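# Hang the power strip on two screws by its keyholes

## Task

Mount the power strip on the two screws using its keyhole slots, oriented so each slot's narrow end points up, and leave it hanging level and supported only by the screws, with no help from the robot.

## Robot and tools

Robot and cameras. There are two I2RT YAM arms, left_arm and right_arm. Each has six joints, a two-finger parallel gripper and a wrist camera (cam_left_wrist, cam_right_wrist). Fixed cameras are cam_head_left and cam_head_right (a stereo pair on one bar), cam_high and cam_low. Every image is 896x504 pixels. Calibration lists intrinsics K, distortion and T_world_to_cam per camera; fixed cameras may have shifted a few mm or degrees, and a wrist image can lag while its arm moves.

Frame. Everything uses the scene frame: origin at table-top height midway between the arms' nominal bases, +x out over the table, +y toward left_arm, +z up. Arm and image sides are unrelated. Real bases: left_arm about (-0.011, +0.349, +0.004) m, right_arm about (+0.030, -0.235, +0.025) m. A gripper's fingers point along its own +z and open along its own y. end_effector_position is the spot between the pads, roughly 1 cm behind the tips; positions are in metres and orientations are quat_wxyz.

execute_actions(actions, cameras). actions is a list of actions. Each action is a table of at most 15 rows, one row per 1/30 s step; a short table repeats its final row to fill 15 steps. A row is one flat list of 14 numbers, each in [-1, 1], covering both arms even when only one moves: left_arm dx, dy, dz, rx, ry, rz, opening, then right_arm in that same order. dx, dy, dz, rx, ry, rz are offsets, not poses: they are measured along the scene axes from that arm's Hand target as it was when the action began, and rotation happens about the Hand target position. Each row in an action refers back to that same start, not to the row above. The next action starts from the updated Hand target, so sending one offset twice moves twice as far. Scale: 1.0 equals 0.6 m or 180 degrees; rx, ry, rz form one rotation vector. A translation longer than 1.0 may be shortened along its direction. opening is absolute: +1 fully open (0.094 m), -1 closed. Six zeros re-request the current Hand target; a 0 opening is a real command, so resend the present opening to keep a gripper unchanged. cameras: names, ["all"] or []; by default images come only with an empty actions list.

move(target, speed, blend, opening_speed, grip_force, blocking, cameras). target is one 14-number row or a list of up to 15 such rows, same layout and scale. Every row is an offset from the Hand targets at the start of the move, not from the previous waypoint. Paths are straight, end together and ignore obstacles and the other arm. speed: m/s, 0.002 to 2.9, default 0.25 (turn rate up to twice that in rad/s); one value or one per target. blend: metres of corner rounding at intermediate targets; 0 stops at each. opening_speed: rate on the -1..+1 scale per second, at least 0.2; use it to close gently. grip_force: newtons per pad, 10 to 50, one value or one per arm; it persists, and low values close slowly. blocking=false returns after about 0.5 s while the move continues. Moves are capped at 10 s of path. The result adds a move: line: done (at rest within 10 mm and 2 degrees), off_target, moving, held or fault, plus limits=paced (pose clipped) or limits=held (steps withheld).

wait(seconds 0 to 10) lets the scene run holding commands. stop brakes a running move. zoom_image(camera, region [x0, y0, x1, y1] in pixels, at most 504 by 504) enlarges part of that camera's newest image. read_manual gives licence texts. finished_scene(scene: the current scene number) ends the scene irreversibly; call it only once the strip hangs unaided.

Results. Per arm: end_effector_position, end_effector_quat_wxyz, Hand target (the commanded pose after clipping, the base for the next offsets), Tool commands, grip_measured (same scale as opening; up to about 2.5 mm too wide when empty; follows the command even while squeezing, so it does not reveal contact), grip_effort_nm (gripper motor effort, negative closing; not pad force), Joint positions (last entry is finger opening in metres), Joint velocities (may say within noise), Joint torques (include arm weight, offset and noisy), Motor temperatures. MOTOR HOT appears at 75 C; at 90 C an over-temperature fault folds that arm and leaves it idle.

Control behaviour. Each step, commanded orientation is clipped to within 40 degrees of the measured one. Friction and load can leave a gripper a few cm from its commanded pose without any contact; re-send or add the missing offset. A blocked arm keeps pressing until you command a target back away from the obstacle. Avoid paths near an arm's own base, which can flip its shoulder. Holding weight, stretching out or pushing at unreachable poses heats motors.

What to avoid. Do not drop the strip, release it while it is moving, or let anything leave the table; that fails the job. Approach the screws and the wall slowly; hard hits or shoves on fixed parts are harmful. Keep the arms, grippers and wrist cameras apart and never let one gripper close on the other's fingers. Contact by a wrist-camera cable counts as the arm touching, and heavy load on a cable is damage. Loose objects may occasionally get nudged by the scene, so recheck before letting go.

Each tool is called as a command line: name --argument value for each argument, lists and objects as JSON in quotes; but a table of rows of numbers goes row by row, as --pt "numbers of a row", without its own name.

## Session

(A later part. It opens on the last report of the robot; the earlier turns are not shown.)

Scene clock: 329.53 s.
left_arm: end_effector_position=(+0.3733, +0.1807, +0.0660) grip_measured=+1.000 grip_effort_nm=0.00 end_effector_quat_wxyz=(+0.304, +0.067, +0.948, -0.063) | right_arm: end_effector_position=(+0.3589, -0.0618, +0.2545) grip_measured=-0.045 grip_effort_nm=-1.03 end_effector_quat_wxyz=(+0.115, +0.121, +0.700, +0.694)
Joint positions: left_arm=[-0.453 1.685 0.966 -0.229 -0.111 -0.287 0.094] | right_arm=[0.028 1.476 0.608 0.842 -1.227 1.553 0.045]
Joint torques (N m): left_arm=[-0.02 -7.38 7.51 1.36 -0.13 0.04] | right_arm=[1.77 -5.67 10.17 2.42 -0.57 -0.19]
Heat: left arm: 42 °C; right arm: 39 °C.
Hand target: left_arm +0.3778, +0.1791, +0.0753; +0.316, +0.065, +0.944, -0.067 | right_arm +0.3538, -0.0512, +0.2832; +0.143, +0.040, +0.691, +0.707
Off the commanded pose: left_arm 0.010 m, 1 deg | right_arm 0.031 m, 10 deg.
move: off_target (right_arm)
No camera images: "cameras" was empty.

move --target '[0,0,0,0,0,0,1, 0.0005,0.0027,0.0062,0,-0.0048,0.0016,-0.4]' --speed 0.05 --cameras '["cam_high","cam_head_left","cam_head_right","cam_right_wrist"]'

zoom_image --camera "cam_high" --region '[320, 120, 410, 180]'

zoom_image --camera "cam_high" --region '[430, 170, 520, 230]'

zoom_image --camera "cam_head_right" --region '[350, 270, 420, 340]'

zoom_image --camera "cam_head_right" --region '[400, 210, 470, 280]'

zoom_image --camera "cam_head_left" --region '[350, 280, 420, 350]'

zoom_image --camera "cam_head_left" --region '[390, 210, 460, 280]'

Scene clock: 332.43 s.
left_arm: end_effector_position=(+0.3733, +0.1807, +0.0660) grip_measured=+1.000 grip_effort_nm=0.00 end_effector_quat_wxyz=(+0.304, +0.067, +0.948, -0.063) | right_arm: end_effector_position=(+0.3584, -0.0590, +0.2607) grip_measured=-0.045 grip_effort_nm=-1.03 end_effector_quat_wxyz=(+0.120, +0.106, +0.699, +0.697)
Joint positions: left_arm=[-0.453 1.685 0.966 -0.229 -0.111 -0.287 0.094] | right_arm=[0.035 1.476 0.62 0.858 -1.234 1.552 0.045]
Joint torques (N m): left_arm=[-0.02 -7.36 7.49 1.36 -0.14 0.03] | right_arm=[1.63 -5.41 10.03 2.39 -0.47 -0.14]
Heat: left arm: 42 °C; right arm: 39 °C.
Hand target: left_arm +0.3778, +0.1791, +0.0753; +0.316, +0.065, +0.944, -0.067 | right_arm +0.3541, -0.0495, +0.2869; +0.146, +0.033, +0.690, +0.708
Off the commanded pose: left_arm 0.010 m, 1 deg | right_arm 0.028 m, 9 deg.
move: off_target (right_arm)
camera_calibration:
cam_right_wrist: T_world_to_cam=[[0.0422172, 0.0119373, -0.999037, 0.250959], [-0.993711, -0.103291, -0.0432263, 0.39749], [-0.103707, 0.99458, 0.00750162, 0.183976], [0, 0, 0, 1]] pos_world=[0.403475, -0.144917, 0.266519]
Images, in order (width x height): cam_head_left 896x504, cam_head_right 896x504, cam_high 896x504, cam_right_wrist 896x504.

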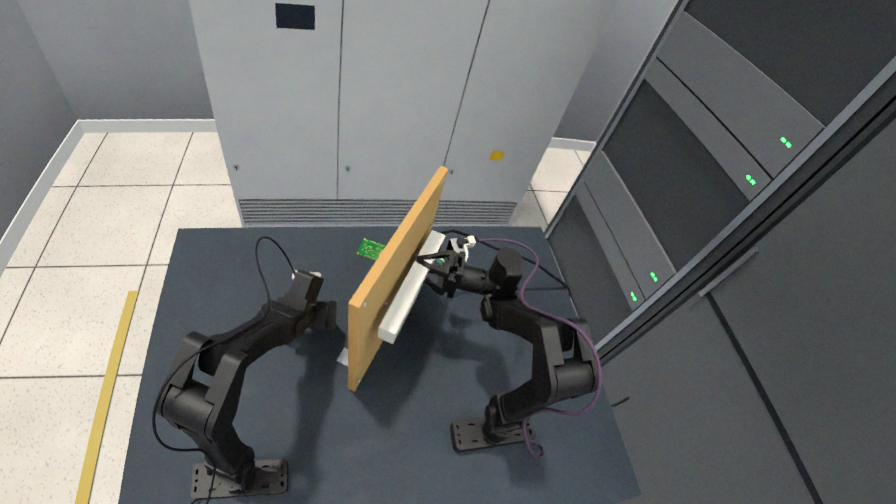

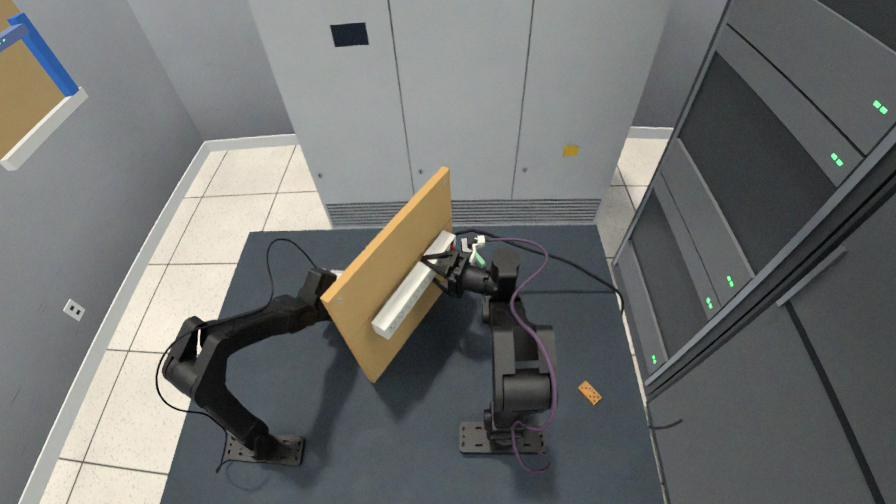

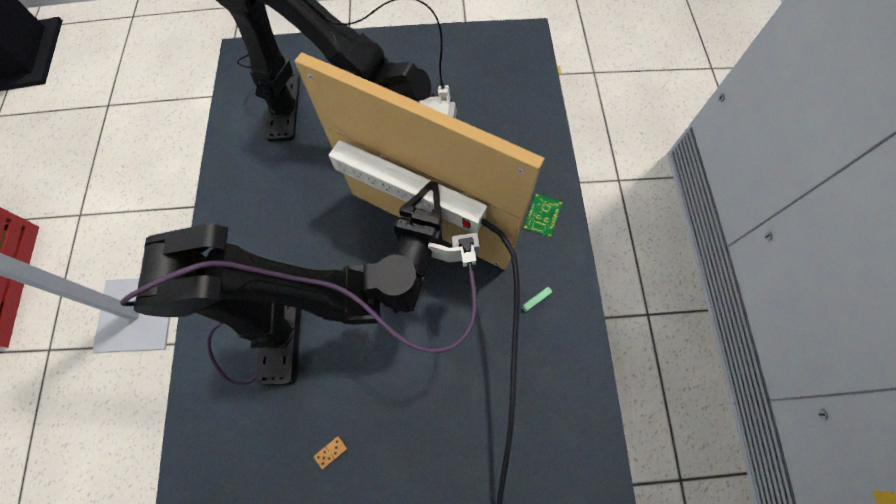

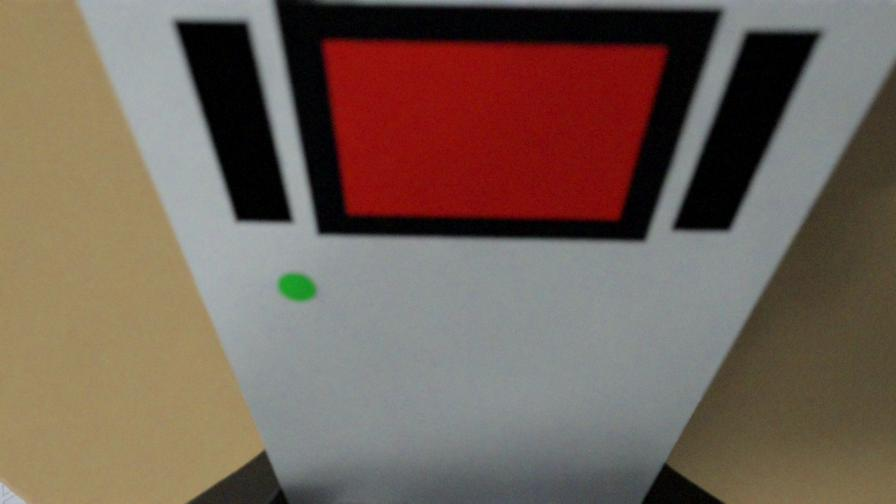

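Scaled by 5.600 from the camera's 896x504 image, which has a finer 1280x720 frame.

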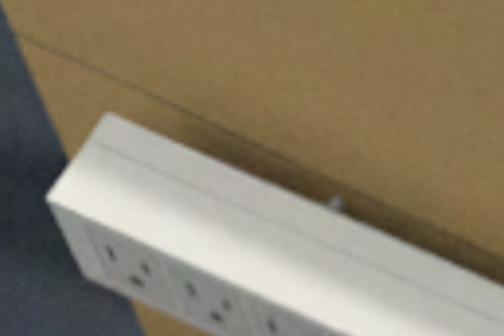

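Scaled by 5.600 from the camera's 896x504 image, which has a finer 1280x720 frame.

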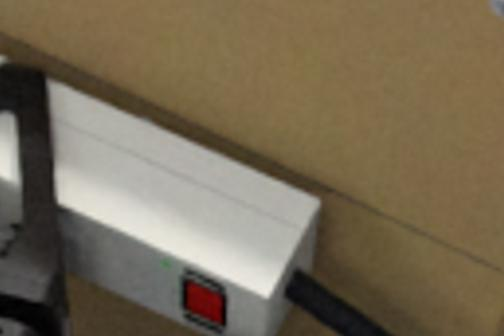

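Scaled by 7.200 from the camera's 896x504 image, which has a finer 1280x720 frame.

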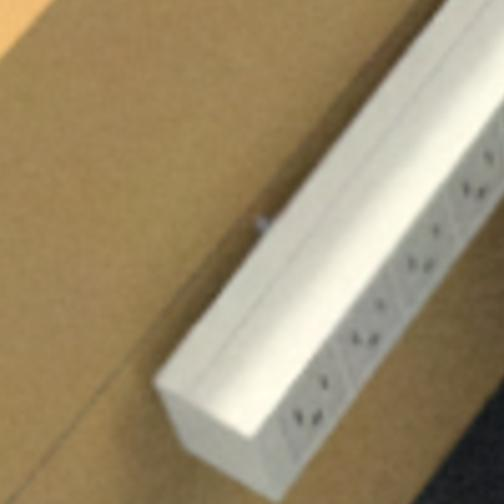

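Scaled by 7.200 from the camera's 896x504 image, which has a finer 1280x720 frame.

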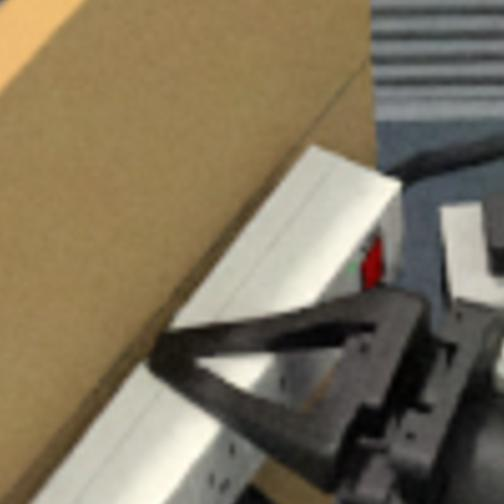

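Scaled by 7.200 from the camera's 896x504 image, which has a finer 1280x720 frame.

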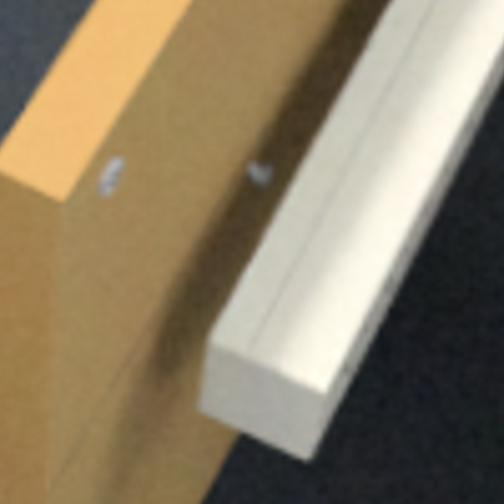

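Scaled by 7.200 from the camera's 896x504 image, which has a finer 1280x720 frame.

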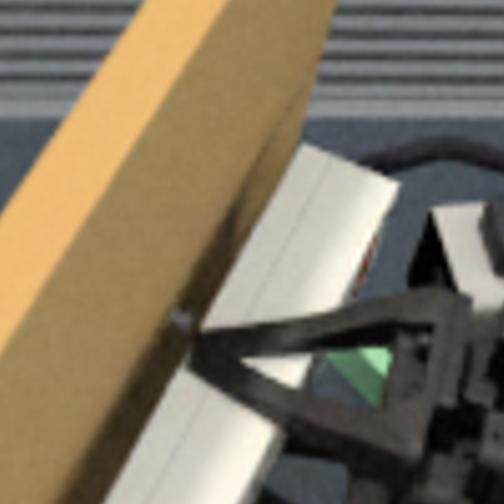

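move --target '[0,0,0,0,0,0,1, 0.008,-0.0018,-0.0068,0,0.0041,-0.0061,-0.4]' --speed 0.05 --cameras '[]'

Scene clock: 339.47 s.
left_arm: end_effector_position=(+0.3733, +0.1807, +0.0660) grip_measured=+1.000 grip_effort_nm=0.00 end_effector_quat_wxyz=(+0.304, +0.067, +0.948, -0.063) | right_arm: end_effector_position=(+0.3600, -0.0590, +0.2572) grip_measured=-0.045 grip_effort_nm=-1.03 end_effector_quat_wxyz=(+0.118, +0.109, +0.699, +0.696)
Joint positions: left_arm=[-0.453 1.685 0.966 -0.229 -0.111 -0.287 0.094] | right_arm=[0.035 1.49 0.62 0.864 -1.234 1.551 0.045]
Joint torques (N m): left_arm=[-0.03 -7.36 7.51 1.36 -0.13 0.03] | right_arm=[1.83 -5.75 9.94 2.38 -0.29 -0.12]
Heat: left arm: 43 °C; right arm: 40 °C.
Hand target: left_arm +0.3778, +0.1791, +0.0753; +0.316, +0.065, +0.944, -0.067 | right_arm +0.3589, -0.0506, +0.2828; +0.148, +0.045, +0.691, +0.706
Off the commanded pose: left_arm 0.010 m, 1 deg | right_arm 0.027 m, 8 deg.
move: off_target (right_arm)
No camera images: "cameras" was empty.

move --target '[0,0,0,0,0,0,1, 0.0071,0.0111,0.0023,0,0,-0.0017,-0.4]' --speed 0.05 --cameras '["cam_high","cam_head_left","cam_head_right","cam_right_wrist"]'

zoom_image --camera "cam_head_left" --region '[350, 270, 430, 350]'

zoom_image --camera "cam_head_left" --region '[380, 210, 460, 290]'

zoom_image --camera "cam_head_right" --region '[350, 260, 430, 340]'

zoom_image --camera "cam_high" --region '[320, 110, 500, 230]'

Scene clock: 342.13 s.
left_arm: end_effector_position=(+0.3733, +0.1807, +0.0660) grip_measured=+1.000 grip_effort_nm=0.00 end_effector_quat_wxyz=(+0.304, +0.067, +0.948, -0.063) | right_arm: end_effector_position=(+0.3631, -0.0522, +0.2589) grip_measured=-0.045 grip_effort_nm=-1.03 end_effector_quat_wxyz=(+0.119, +0.107, +0.699, +0.697)
Joint positions: left_arm=[-0.453 1.685 0.966 -0.229 -0.111 -0.287 0.094] | right_arm=[0.059 1.501 0.635 0.864 -1.211 1.551 0.045]
Joint torques (N m): left_arm=[-0.02 -7.36 7.5 1.36 -0.13 0.04] | right_arm=[1.76 -5.72 9.84 2.3 -0.25 -0.12]
Motor temperatures (°C): left_arm=[26 32 43 38 27 27 27] | right_arm=[29 30 41 39 27 25 26]
Heat: left arm: 43 °C; right arm: 41 °C.
Hand target: left_arm +0.3778, +0.1791, +0.0753; +0.316, +0.065, +0.944, -0.067 | right_arm +0.3632, -0.0440, +0.2843; +0.150, +0.047, +0.691, +0.706
Off the commanded pose: left_arm 0.010 m, 1 deg | right_arm 0.027 m, 8 deg.
move: off_target (right_arm)
camera_calibration:
cam_right_wrist: T_world_to_cam=[[0.0395186, 0.0117039, -0.99915, 0.249881], [-0.993709, -0.104404, -0.0405264, 0.402029], [-0.10479, 0.994466, 0.00750431, 0.178054], [0, 0, 0, 1]] pos_world=[0.408283, -0.138019, 0.264626]
Images, in order (width x height): cam_head_left 896x504, cam_head_right 896x504, cam_high 896x504, cam_right_wrist 896x504.

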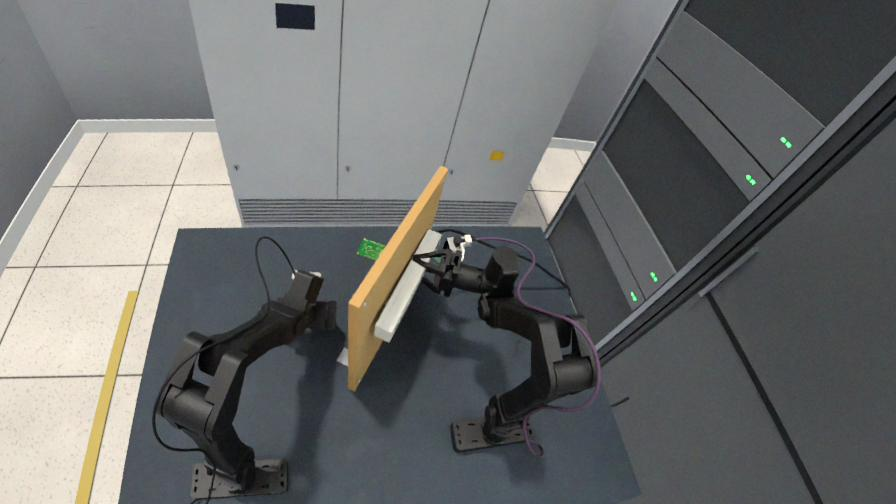

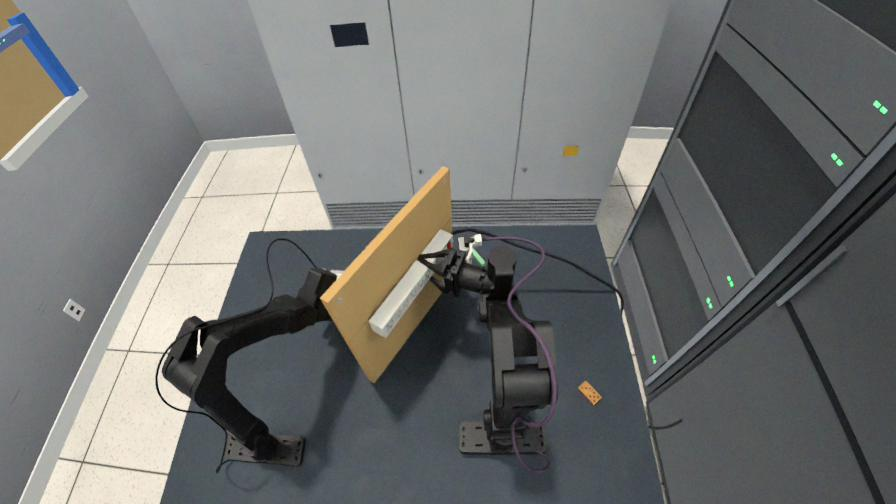

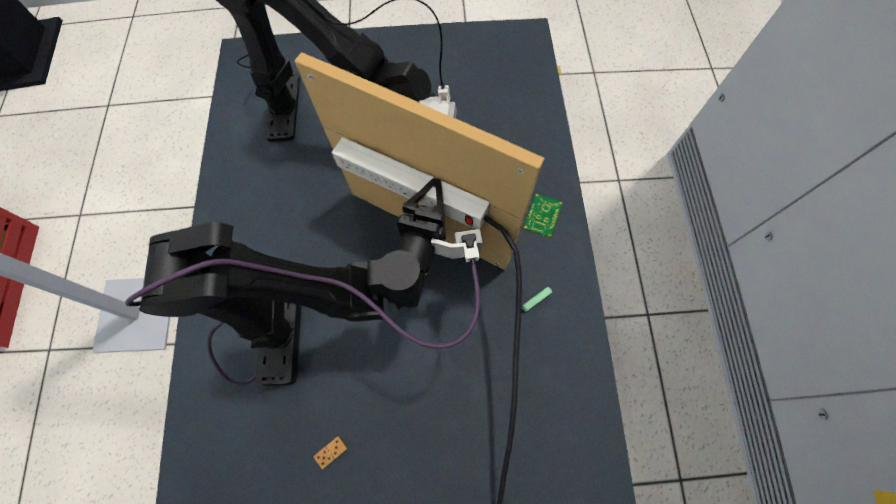

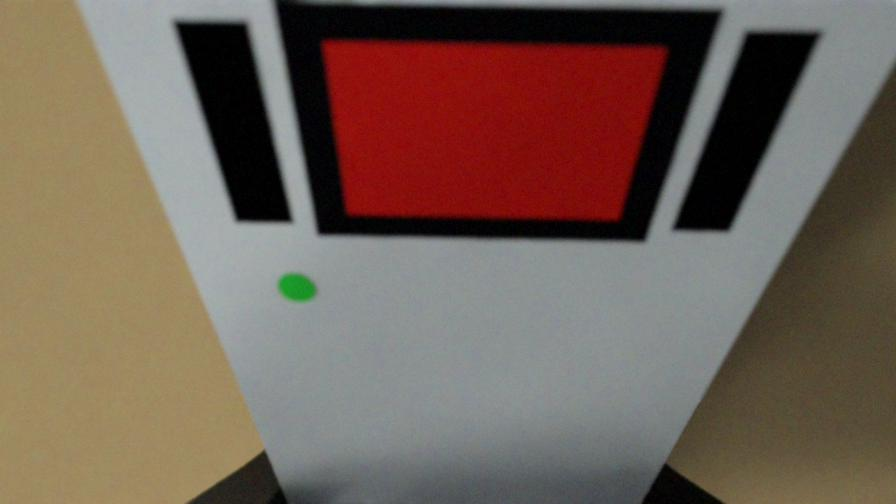

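Scaled by 6.300 from the camera's 896x504 image, which has a finer 1280x720 frame.

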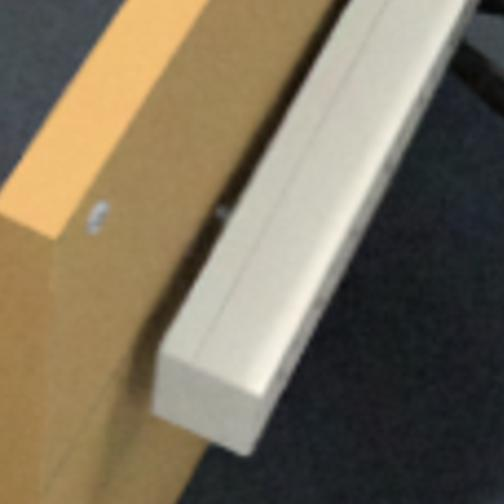

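Scaled by 6.300 from the camera's 896x504 image, which has a finer 1280x720 frame.

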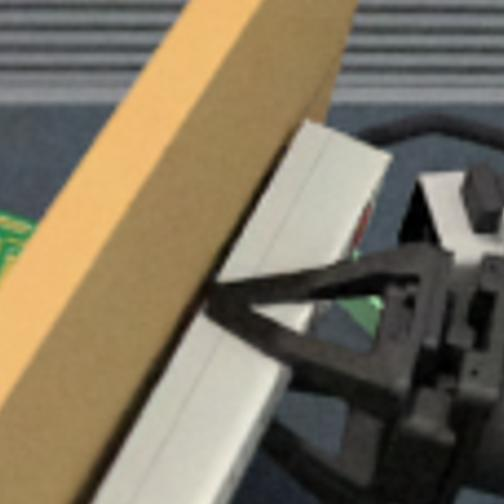

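Scaled by 6.300 from the camera's 896x504 image, which has a finer 1280x720 frame.

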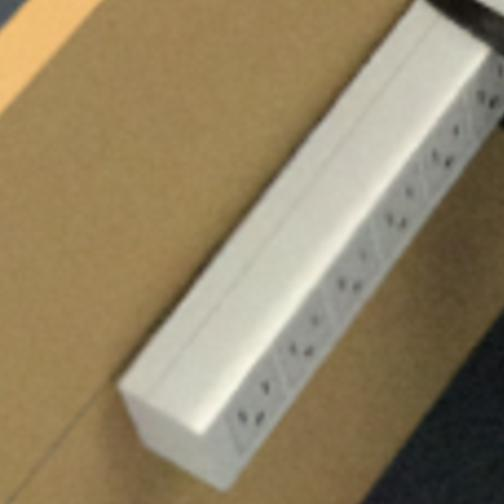

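Scaled by 2.800 from the camera's 896x504 image, which has a finer 1280x720 frame.

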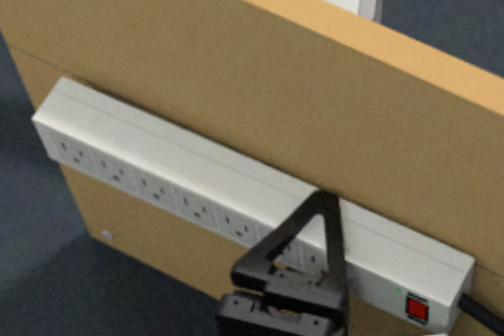

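move --target '[0,0,0,0,0,0,1, 0.0042,-0.0012,-0.0022,0,0.0013,-0.0038,-0.4]' --speed 0.05 --cameras '[]'

Scene clock: 344.20 s.
left_arm: end_effector_position=(+0.3733, +0.1807, +0.0660) grip_measured=+1.000 grip_effort_nm=0.00 end_effector_quat_wxyz=(+0.304, +0.067, +0.948, -0.063) | right_arm: end_effector_position=(+0.3632, -0.0523, +0.2589) grip_measured=-0.045 grip_effort_nm=-1.03 end_effector_quat_wxyz=(+0.119, +0.107, +0.699, +0.697)
Joint positions: left_arm=[-0.453 1.685 0.966 -0.229 -0.111 -0.287 0.094] | right_arm=[0.059 1.501 0.635 0.864 -1.21 1.551 0.045]
Joint torques (N m): left_arm=[-0.03 -7.36 7.49 1.36 -0.13 0.03] | right_arm=[1.69 -5.42 9.88 2.31 -0.16 -0.17]
Heat: left arm: 43 °C; right arm: 40 °C.
Hand target: left_arm +0.3778, +0.1791, +0.0753; +0.316, +0.065, +0.944, -0.067 | right_arm +0.3657, -0.0447, +0.2829; +0.153, +0.052, +0.691, +0.705
Off the commanded pose: left_arm 0.010 m, 1 deg | right_arm 0.025 m, 8 deg.
move: off_target (right_arm)
No camera images: "cameras" was empty.

move --target '[0,0,0,0,0,0,1, 0.0092,0.0075,-0.0022,0,0.0013,-0.0038,-0.4]' --speed 0.04 --cameras '[]'

Scene clock: 345.97 s.
left_arm: end_effector_position=(+0.3733, +0.1807, +0.0660) grip_measured=+1.000 grip_effort_nm=0.00 end_effector_quat_wxyz=(+0.304, +0.067, +0.948, -0.063) | right_arm: end_effector_position=(+0.3657, -0.0507, +0.2584) grip_measured=-0.045 grip_effort_nm=-1.03 end_effector_quat_wxyz=(+0.121, +0.109, +0.699, +0.696)
Joint positions: left_arm=[-0.453 1.685 0.966 -0.229 -0.111 -0.287 0.094] | right_arm=[0.066 1.509 0.64 0.866 -1.198 1.551 0.045]
Joint torques (N m): left_arm=[-0.03 -7.39 7.5 1.36 -0.13 0.04] | right_arm=[2.47 -4.86 10.3 2.27 0.03 -0.2]
Heat: left arm: 43 °C; right arm: 40 °C.
Hand target: left_arm +0.3778, +0.1791, +0.0753; +0.316, +0.065, +0.944, -0.067 | right_arm +0.3712, -0.0402, +0.2817; +0.156, +0.057, +0.691, +0.704
Off the commanded pose: left_arm 0.010 m, 1 deg | right_arm 0.026 m, 7 deg.
move: off_target (right_arm)
No camera images: "cameras" was empty.

move --target '[0,0,0,0,0,0,1, 0.0042,0.0072,0,0,0,0,-0.4]' --speed 0.04 --cameras '[]'

Scene clock: 347.77 s.
left_arm: end_effector_position=(+0.3733, +0.1807, +0.0660) grip_measured=+1.000 grip_effort_nm=0.00 end_effector_quat_wxyz=(+0.304, +0.067, +0.948, -0.063) | right_arm: end_effector_position=(+0.3676, -0.0471, +0.2570) grip_measured=-0.045 grip_effort_nm=-1.03 end_effector_quat_wxyz=(+0.117, +0.108, +0.700, +0.696)
Joint positions: left_arm=[-0.453 1.685 0.966 -0.229 -0.111 -0.287 0.094] | right_arm=[0.077 1.524 0.65 0.867 -1.194 1.551 0.045]
Joint torques (N m): left_arm=[-0.03 -7.36 7.49 1.36 -0.13 0.03] | right_arm=[2.8 -5.44 10.4 2.26 0.11 -0.18]
Heat: left arm: 43 °C; right arm: 40 °C.
Hand target: left_arm +0.3778, +0.1791, +0.0753; +0.316, +0.065, +0.944, -0.067 | right_arm +0.3737, -0.0359, +0.2815; +0.156, +0.058, +0.691, +0.704
Off the commanded pose: left_arm 0.010 m, 1 deg | right_arm 0.028 m, 7 deg.
move: off_target (right_arm)
No camera images: "cameras" was empty.

wait --seconds 0.1 --cameras '["cam_high","cam_head_left","cam_head_right"]'

zoom_image --camera "cam_head_left" --region '[350, 270, 430, 350]'

zoom_image --camera "cam_head_left" --region '[380, 210, 460, 290]'

zoom_image --camera "cam_head_right" --region '[350, 260, 430, 340]'

zoom_image --camera "cam_high" --region '[320, 110, 500, 230]'

Scene clock: 349.87 s.
left_arm: end_effector_position=(+0.3733, +0.1807, +0.0660) grip_measured=+1.000 grip_effort_nm=0.00 end_effector_quat_wxyz=(+0.304, +0.067, +0.948, -0.063) | right_arm: end_effector_position=(+0.3676, -0.0471, +0.2570) grip_measured=-0.045 grip_effort_nm=-1.03 end_effector_quat_wxyz=(+0.117, +0.108, +0.700, +0.696)
Joint positions: left_arm=[-0.453 1.685 0.966 -0.229 -0.111 -0.287 0.094] | right_arm=[0.077 1.524 0.65 0.867 -1.194 1.551 0.045]
Joint torques (N m): left_arm=[-0.02 -7.36 7.5 1.36 -0.13 0.03] | right_arm=[2.92 -5.5 10.54 2.26 0.17 -0.16]
Heat: left arm: 43 °C; right arm: 40 °C.
Hand target: left_arm +0.3778, +0.1791, +0.0753; +0.316, +0.065, +0.944, -0.067 | right_arm +0.3737, -0.0359, +0.2815; +0.156, +0.058, +0.691, +0.704
Tool commands: left_gripper/opening=+1.0 right_gripper/opening=-0.4
Off the commanded pose: left_arm 0.010 m, 1 deg | right_arm 0.028 m, 7 deg.
wait: 0.10 s; at rest from the start
Images, in order (width x height): cam_head_left 896x504, cam_head_right 896x504, cam_high 896x504.

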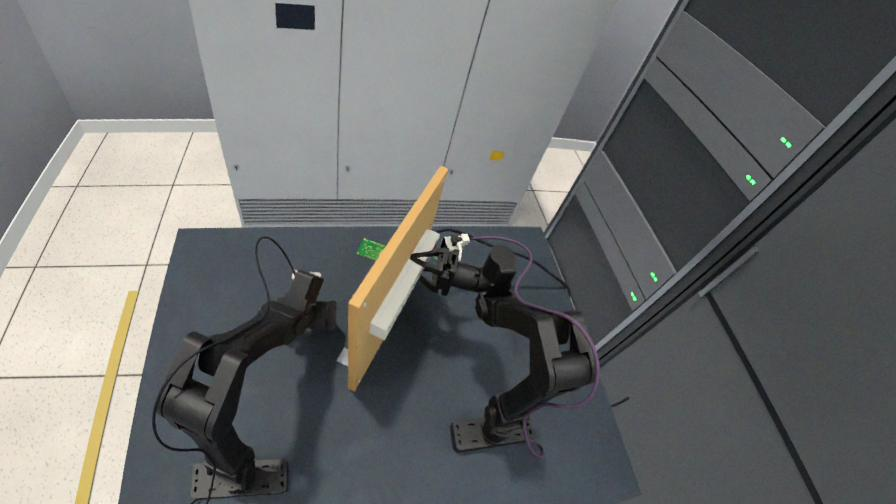

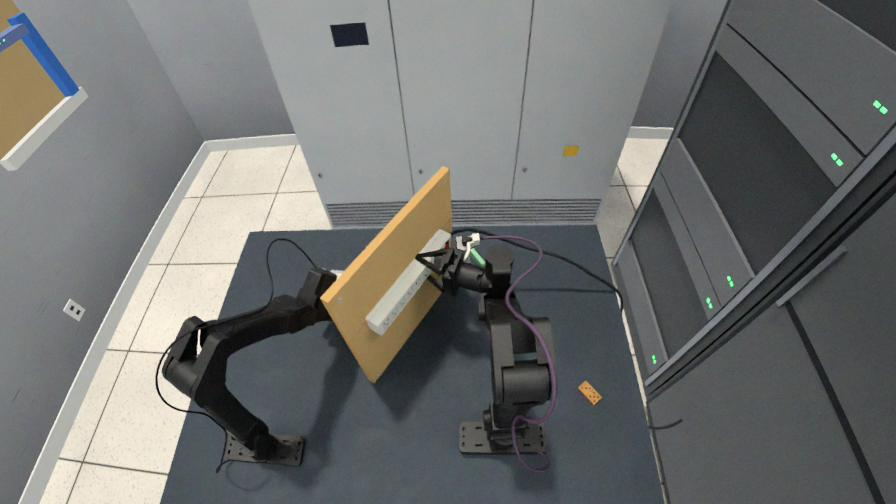

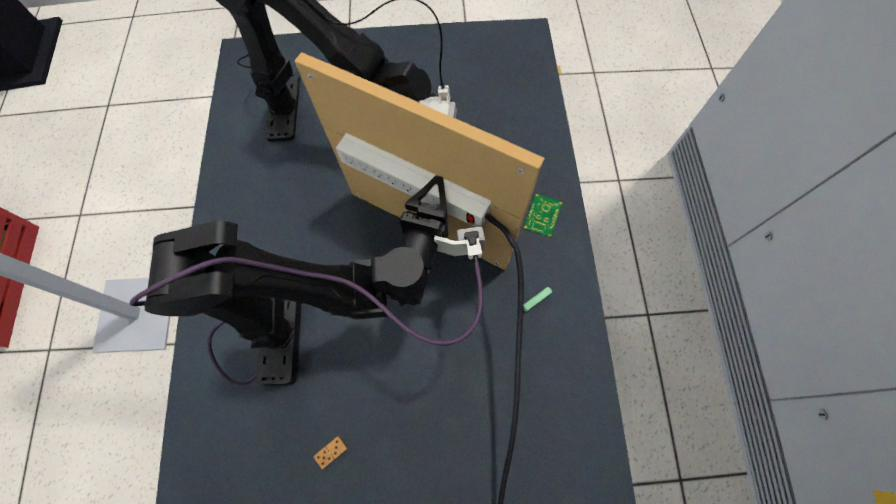

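Scaled by 6.300 from the camera's 896x504 image, which has a finer 1280x720 frame.

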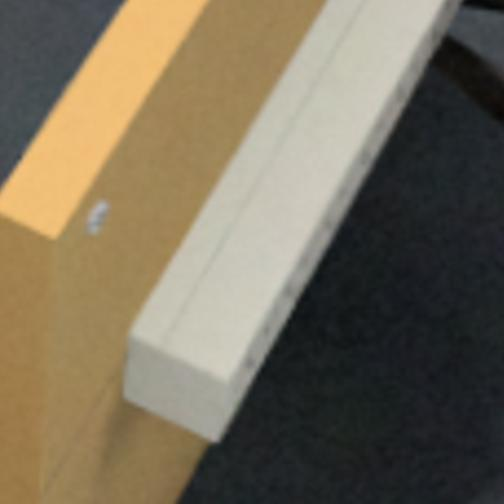

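Scaled by 6.300 from the camera's 896x504 image, which has a finer 1280x720 frame.

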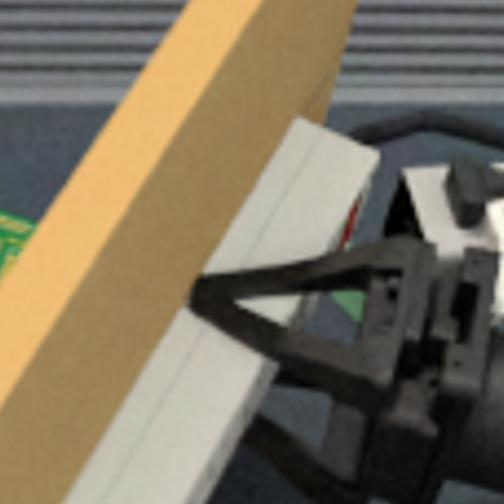

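Scaled by 6.300 from the camera's 896x504 image, which has a finer 1280x720 frame.

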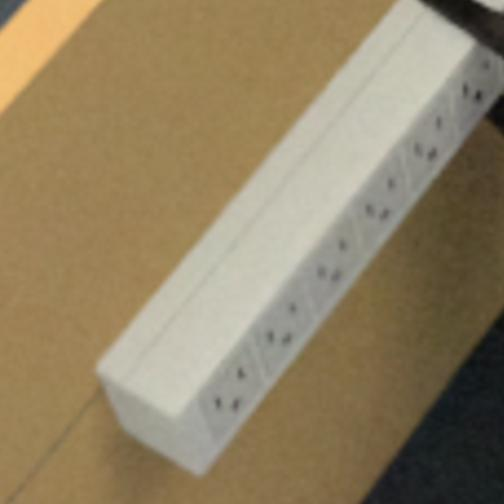

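Scaled by 2.800 from the camera's 896x504 image, which has a finer 1280x720 frame.

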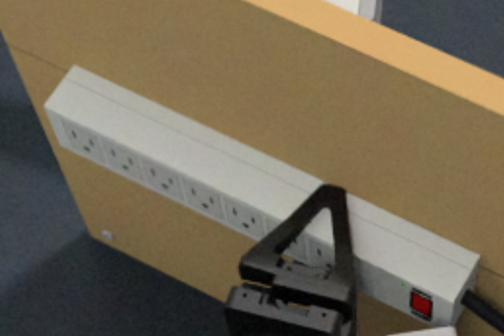

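wait --seconds 0.1 --cameras '["cam_right_wrist","cam_high","cam_head_right","cam_head_left"]'

zoom_image --camera "cam_high" --region '[430, 160, 520, 230]'

zoom_image --camera "cam_head_right" --region '[390, 210, 470, 290]'

zoom_image --camera "cam_high" --region '[320, 110, 410, 180]'

Scene clock: 353.90 s.
left_arm: end_effector_position=(+0.3733, +0.1807, +0.0660) grip_measured=+1.000 grip_effort_nm=0.00 end_effector_quat_wxyz=(+0.304, +0.067, +0.948, -0.063) | right_arm: end_effector_position=(+0.3676, -0.0471, +0.2570) grip_measured=-0.045 grip_effort_nm=-1.03 end_effector_quat_wxyz=(+0.117, +0.108, +0.700, +0.696)
Joint positions: left_arm=[-0.453 1.685 0.966 -0.229 -0.111 -0.287 0.094] | right_arm=[0.077 1.524 0.65 0.867 -1.194 1.551 0.045]
Joint torques (N m): left_arm=[-0.03 -7.36 7.5 1.37 -0.13 0.04] | right_arm=[2.82 -5.48 10.44 2.25 0.13 -0.17]
Heat: left arm: 43 °C; right arm: 40 °C.
Hand target: left_arm +0.3778, +0.1791, +0.0753; +0.316, +0.065, +0.944, -0.067 | right_arm +0.3737, -0.0359, +0.2815; +0.156, +0.058, +0.691, +0.704
Tool commands: left_gripper/opening=+1.0 right_gripper/opening=-0.4
Off the commanded pose: left_arm 0.010 m, 1 deg | right_arm 0.028 m, 7 deg.
wait: 0.10 s; at rest from the start
camera_calibration:
cam_right_wrist: T_world_to_cam=[[0.0349241, 0.0113542, -0.999325, 0.249448], [-0.993799, -0.105227, -0.0359265, 0.405791], [-0.105564, 0.994383, 0.00760887, 0.173664], [0, 0, 0, 1]] pos_world=[0.412895, -0.13282, 0.262537]
Images, in order (width x height): cam_head_left 896x504, cam_head_right 896x504, cam_high 896x504, cam_right_wrist 896x504.

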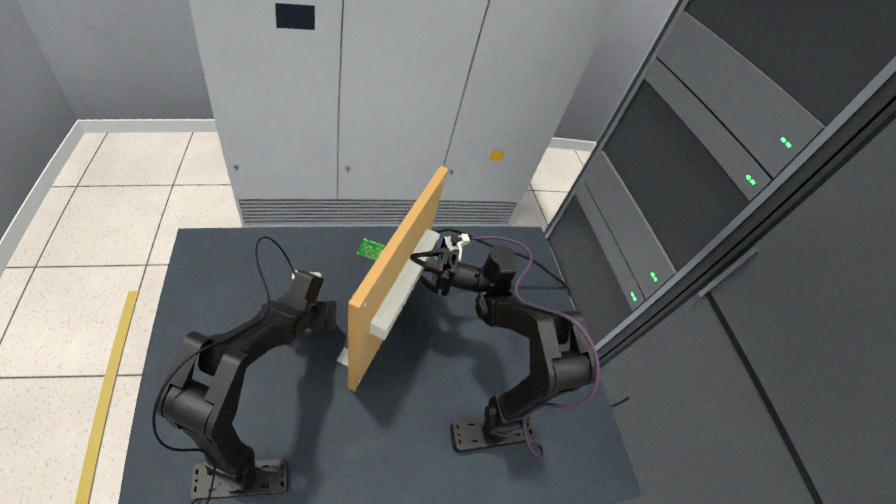

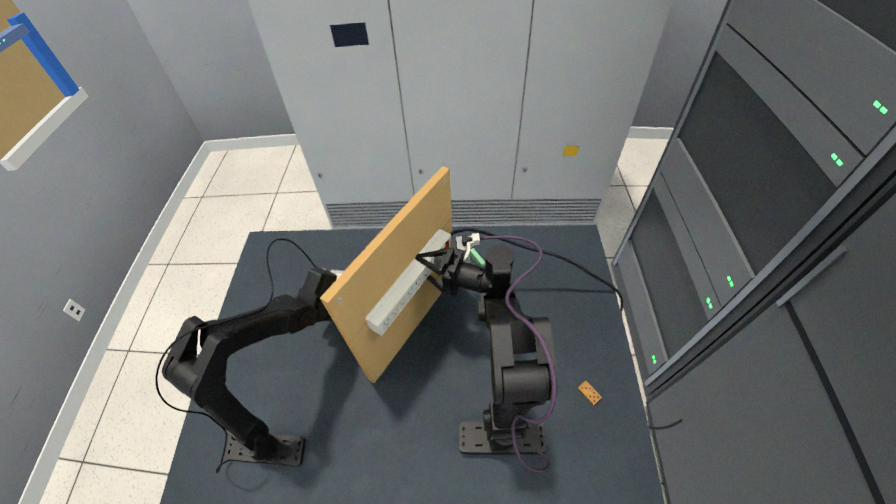

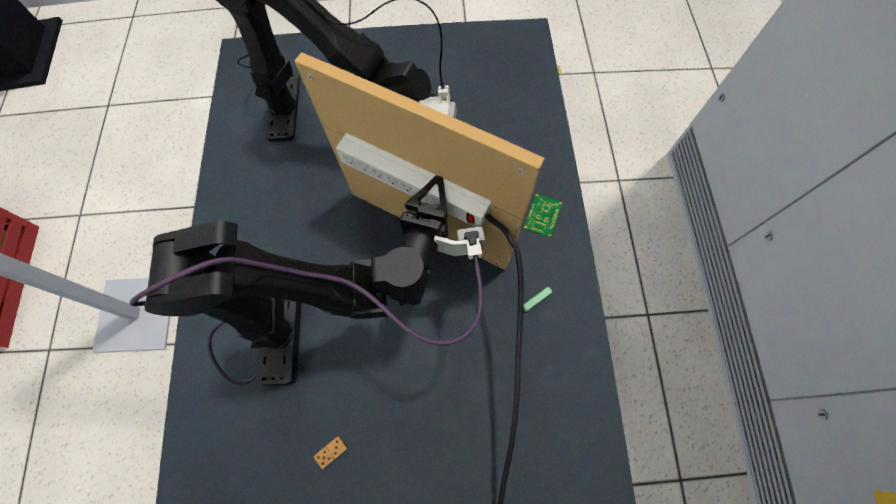

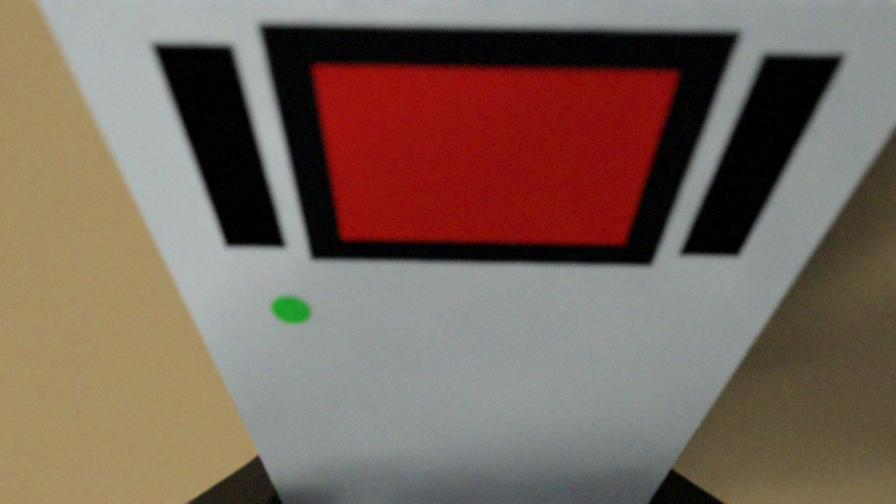

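Scaled by 5.600 from the camera's 896x504 image, which has a finer 1280x720 frame.

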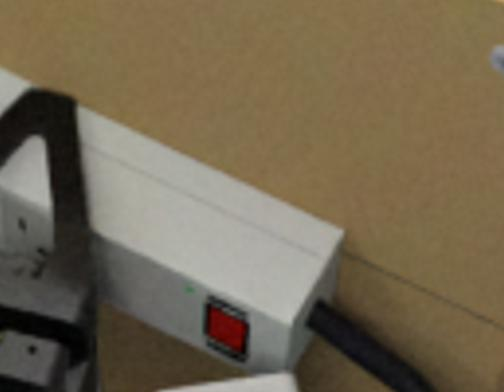

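Scaled by 6.300 from the camera's 896x504 image, which has a finer 1280x720 frame.

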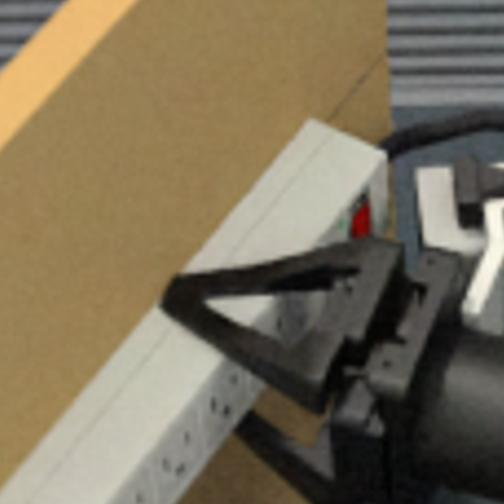

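Scaled by 5.600 from the camera's 896x504 image, which has a finer 1280x720 frame.

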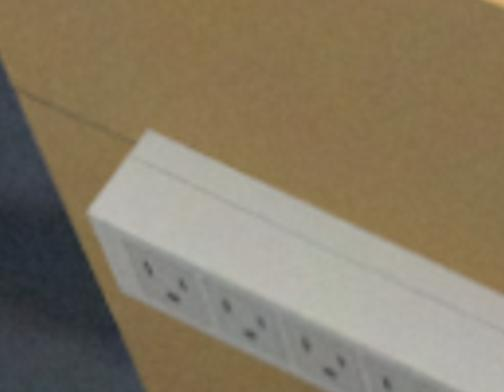

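zoom_image --camera "cam_right_wrist" --region '[20, 0, 320, 504]'

zoom_image --camera "cam_right_wrist" --region '[596, 0, 896, 504]'

Scaled by 1.000.

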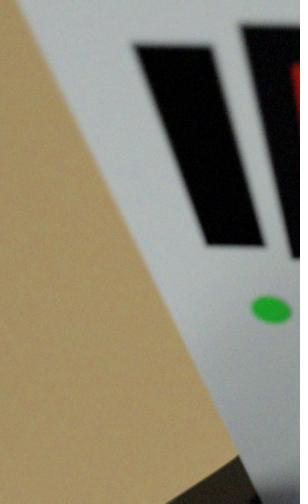

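Scaled by 1.000.

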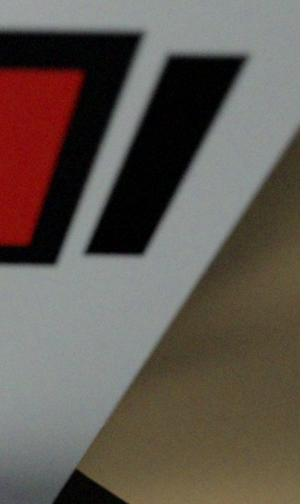

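move --target '[0,0,0,0,0,0,1, 0.005,0.0086,0.002,0,0,0.004,-0.4]' --speed 0.04 --cameras '["cam_right_wrist"]'

Scene clock: 365.13 s.
left_arm: end_effector_position=(+0.3733, +0.1807, +0.0660) grip_measured=+1.000 grip_effort_nm=0.00 end_effector_quat_wxyz=(+0.304, +0.067, +0.948, -0.063) | right_arm: end_effector_position=(+0.3678, -0.0468, +0.2570) grip_measured=-0.045 grip_effort_nm=-1.03 end_effector_quat_wxyz=(+0.113, +0.104, +0.700, +0.697)
Joint positions: left_arm=[-0.453 1.685 0.966 -0.229 -0.111 -0.287 0.094] | right_arm=[0.075 1.531 0.658 0.867 -1.206 1.551 0.045]
Joint torques (N m): left_arm=[-0.03 -7.36 7.49 1.36 -0.13 0.03] | right_arm=[3.99 -4.9 11.47 2.26 0.24 -0.14]
Heat: left arm: 43 °C; right arm: 40 °C.
Hand target: left_arm +0.3778, +0.1791, +0.0753; +0.316, +0.065, +0.944, -0.067 | right_arm +0.3767, -0.0307, +0.2827; +0.151, +0.053, +0.691, +0.705
Off the commanded pose: left_arm 0.010 m, 1 deg | right_arm 0.032 m, 7 deg.
move: off_target (right_arm)
camera_calibration:
cam_right_wrist: T_world_to_cam=[[0.0344925, 0.0117911, -0.999335, 0.249544], [-0.992631, -0.115821, -0.0356277, 0.4049], [-0.116164, 0.9932, 0.00770921, 0.177205], [0, 0, 0, 1]] pos_world=[0.413893, -0.132046, 0.262437]
Images, in order (width x height): cam_right_wrist 896x504.

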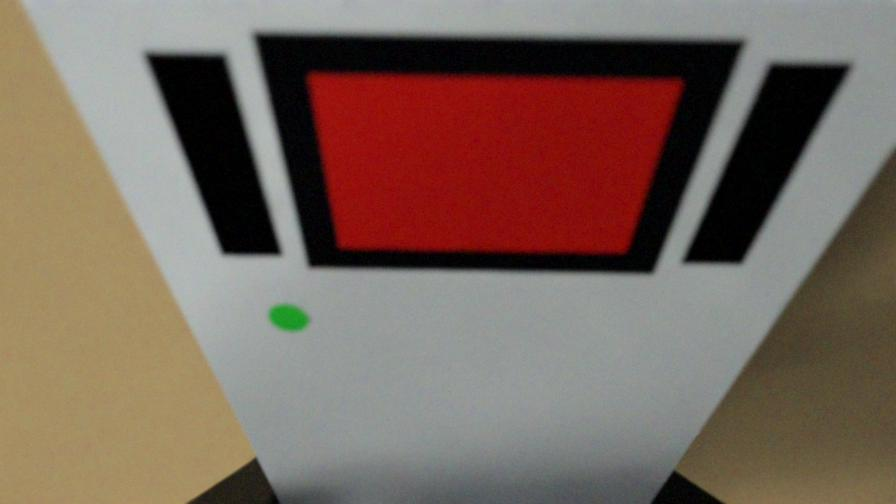

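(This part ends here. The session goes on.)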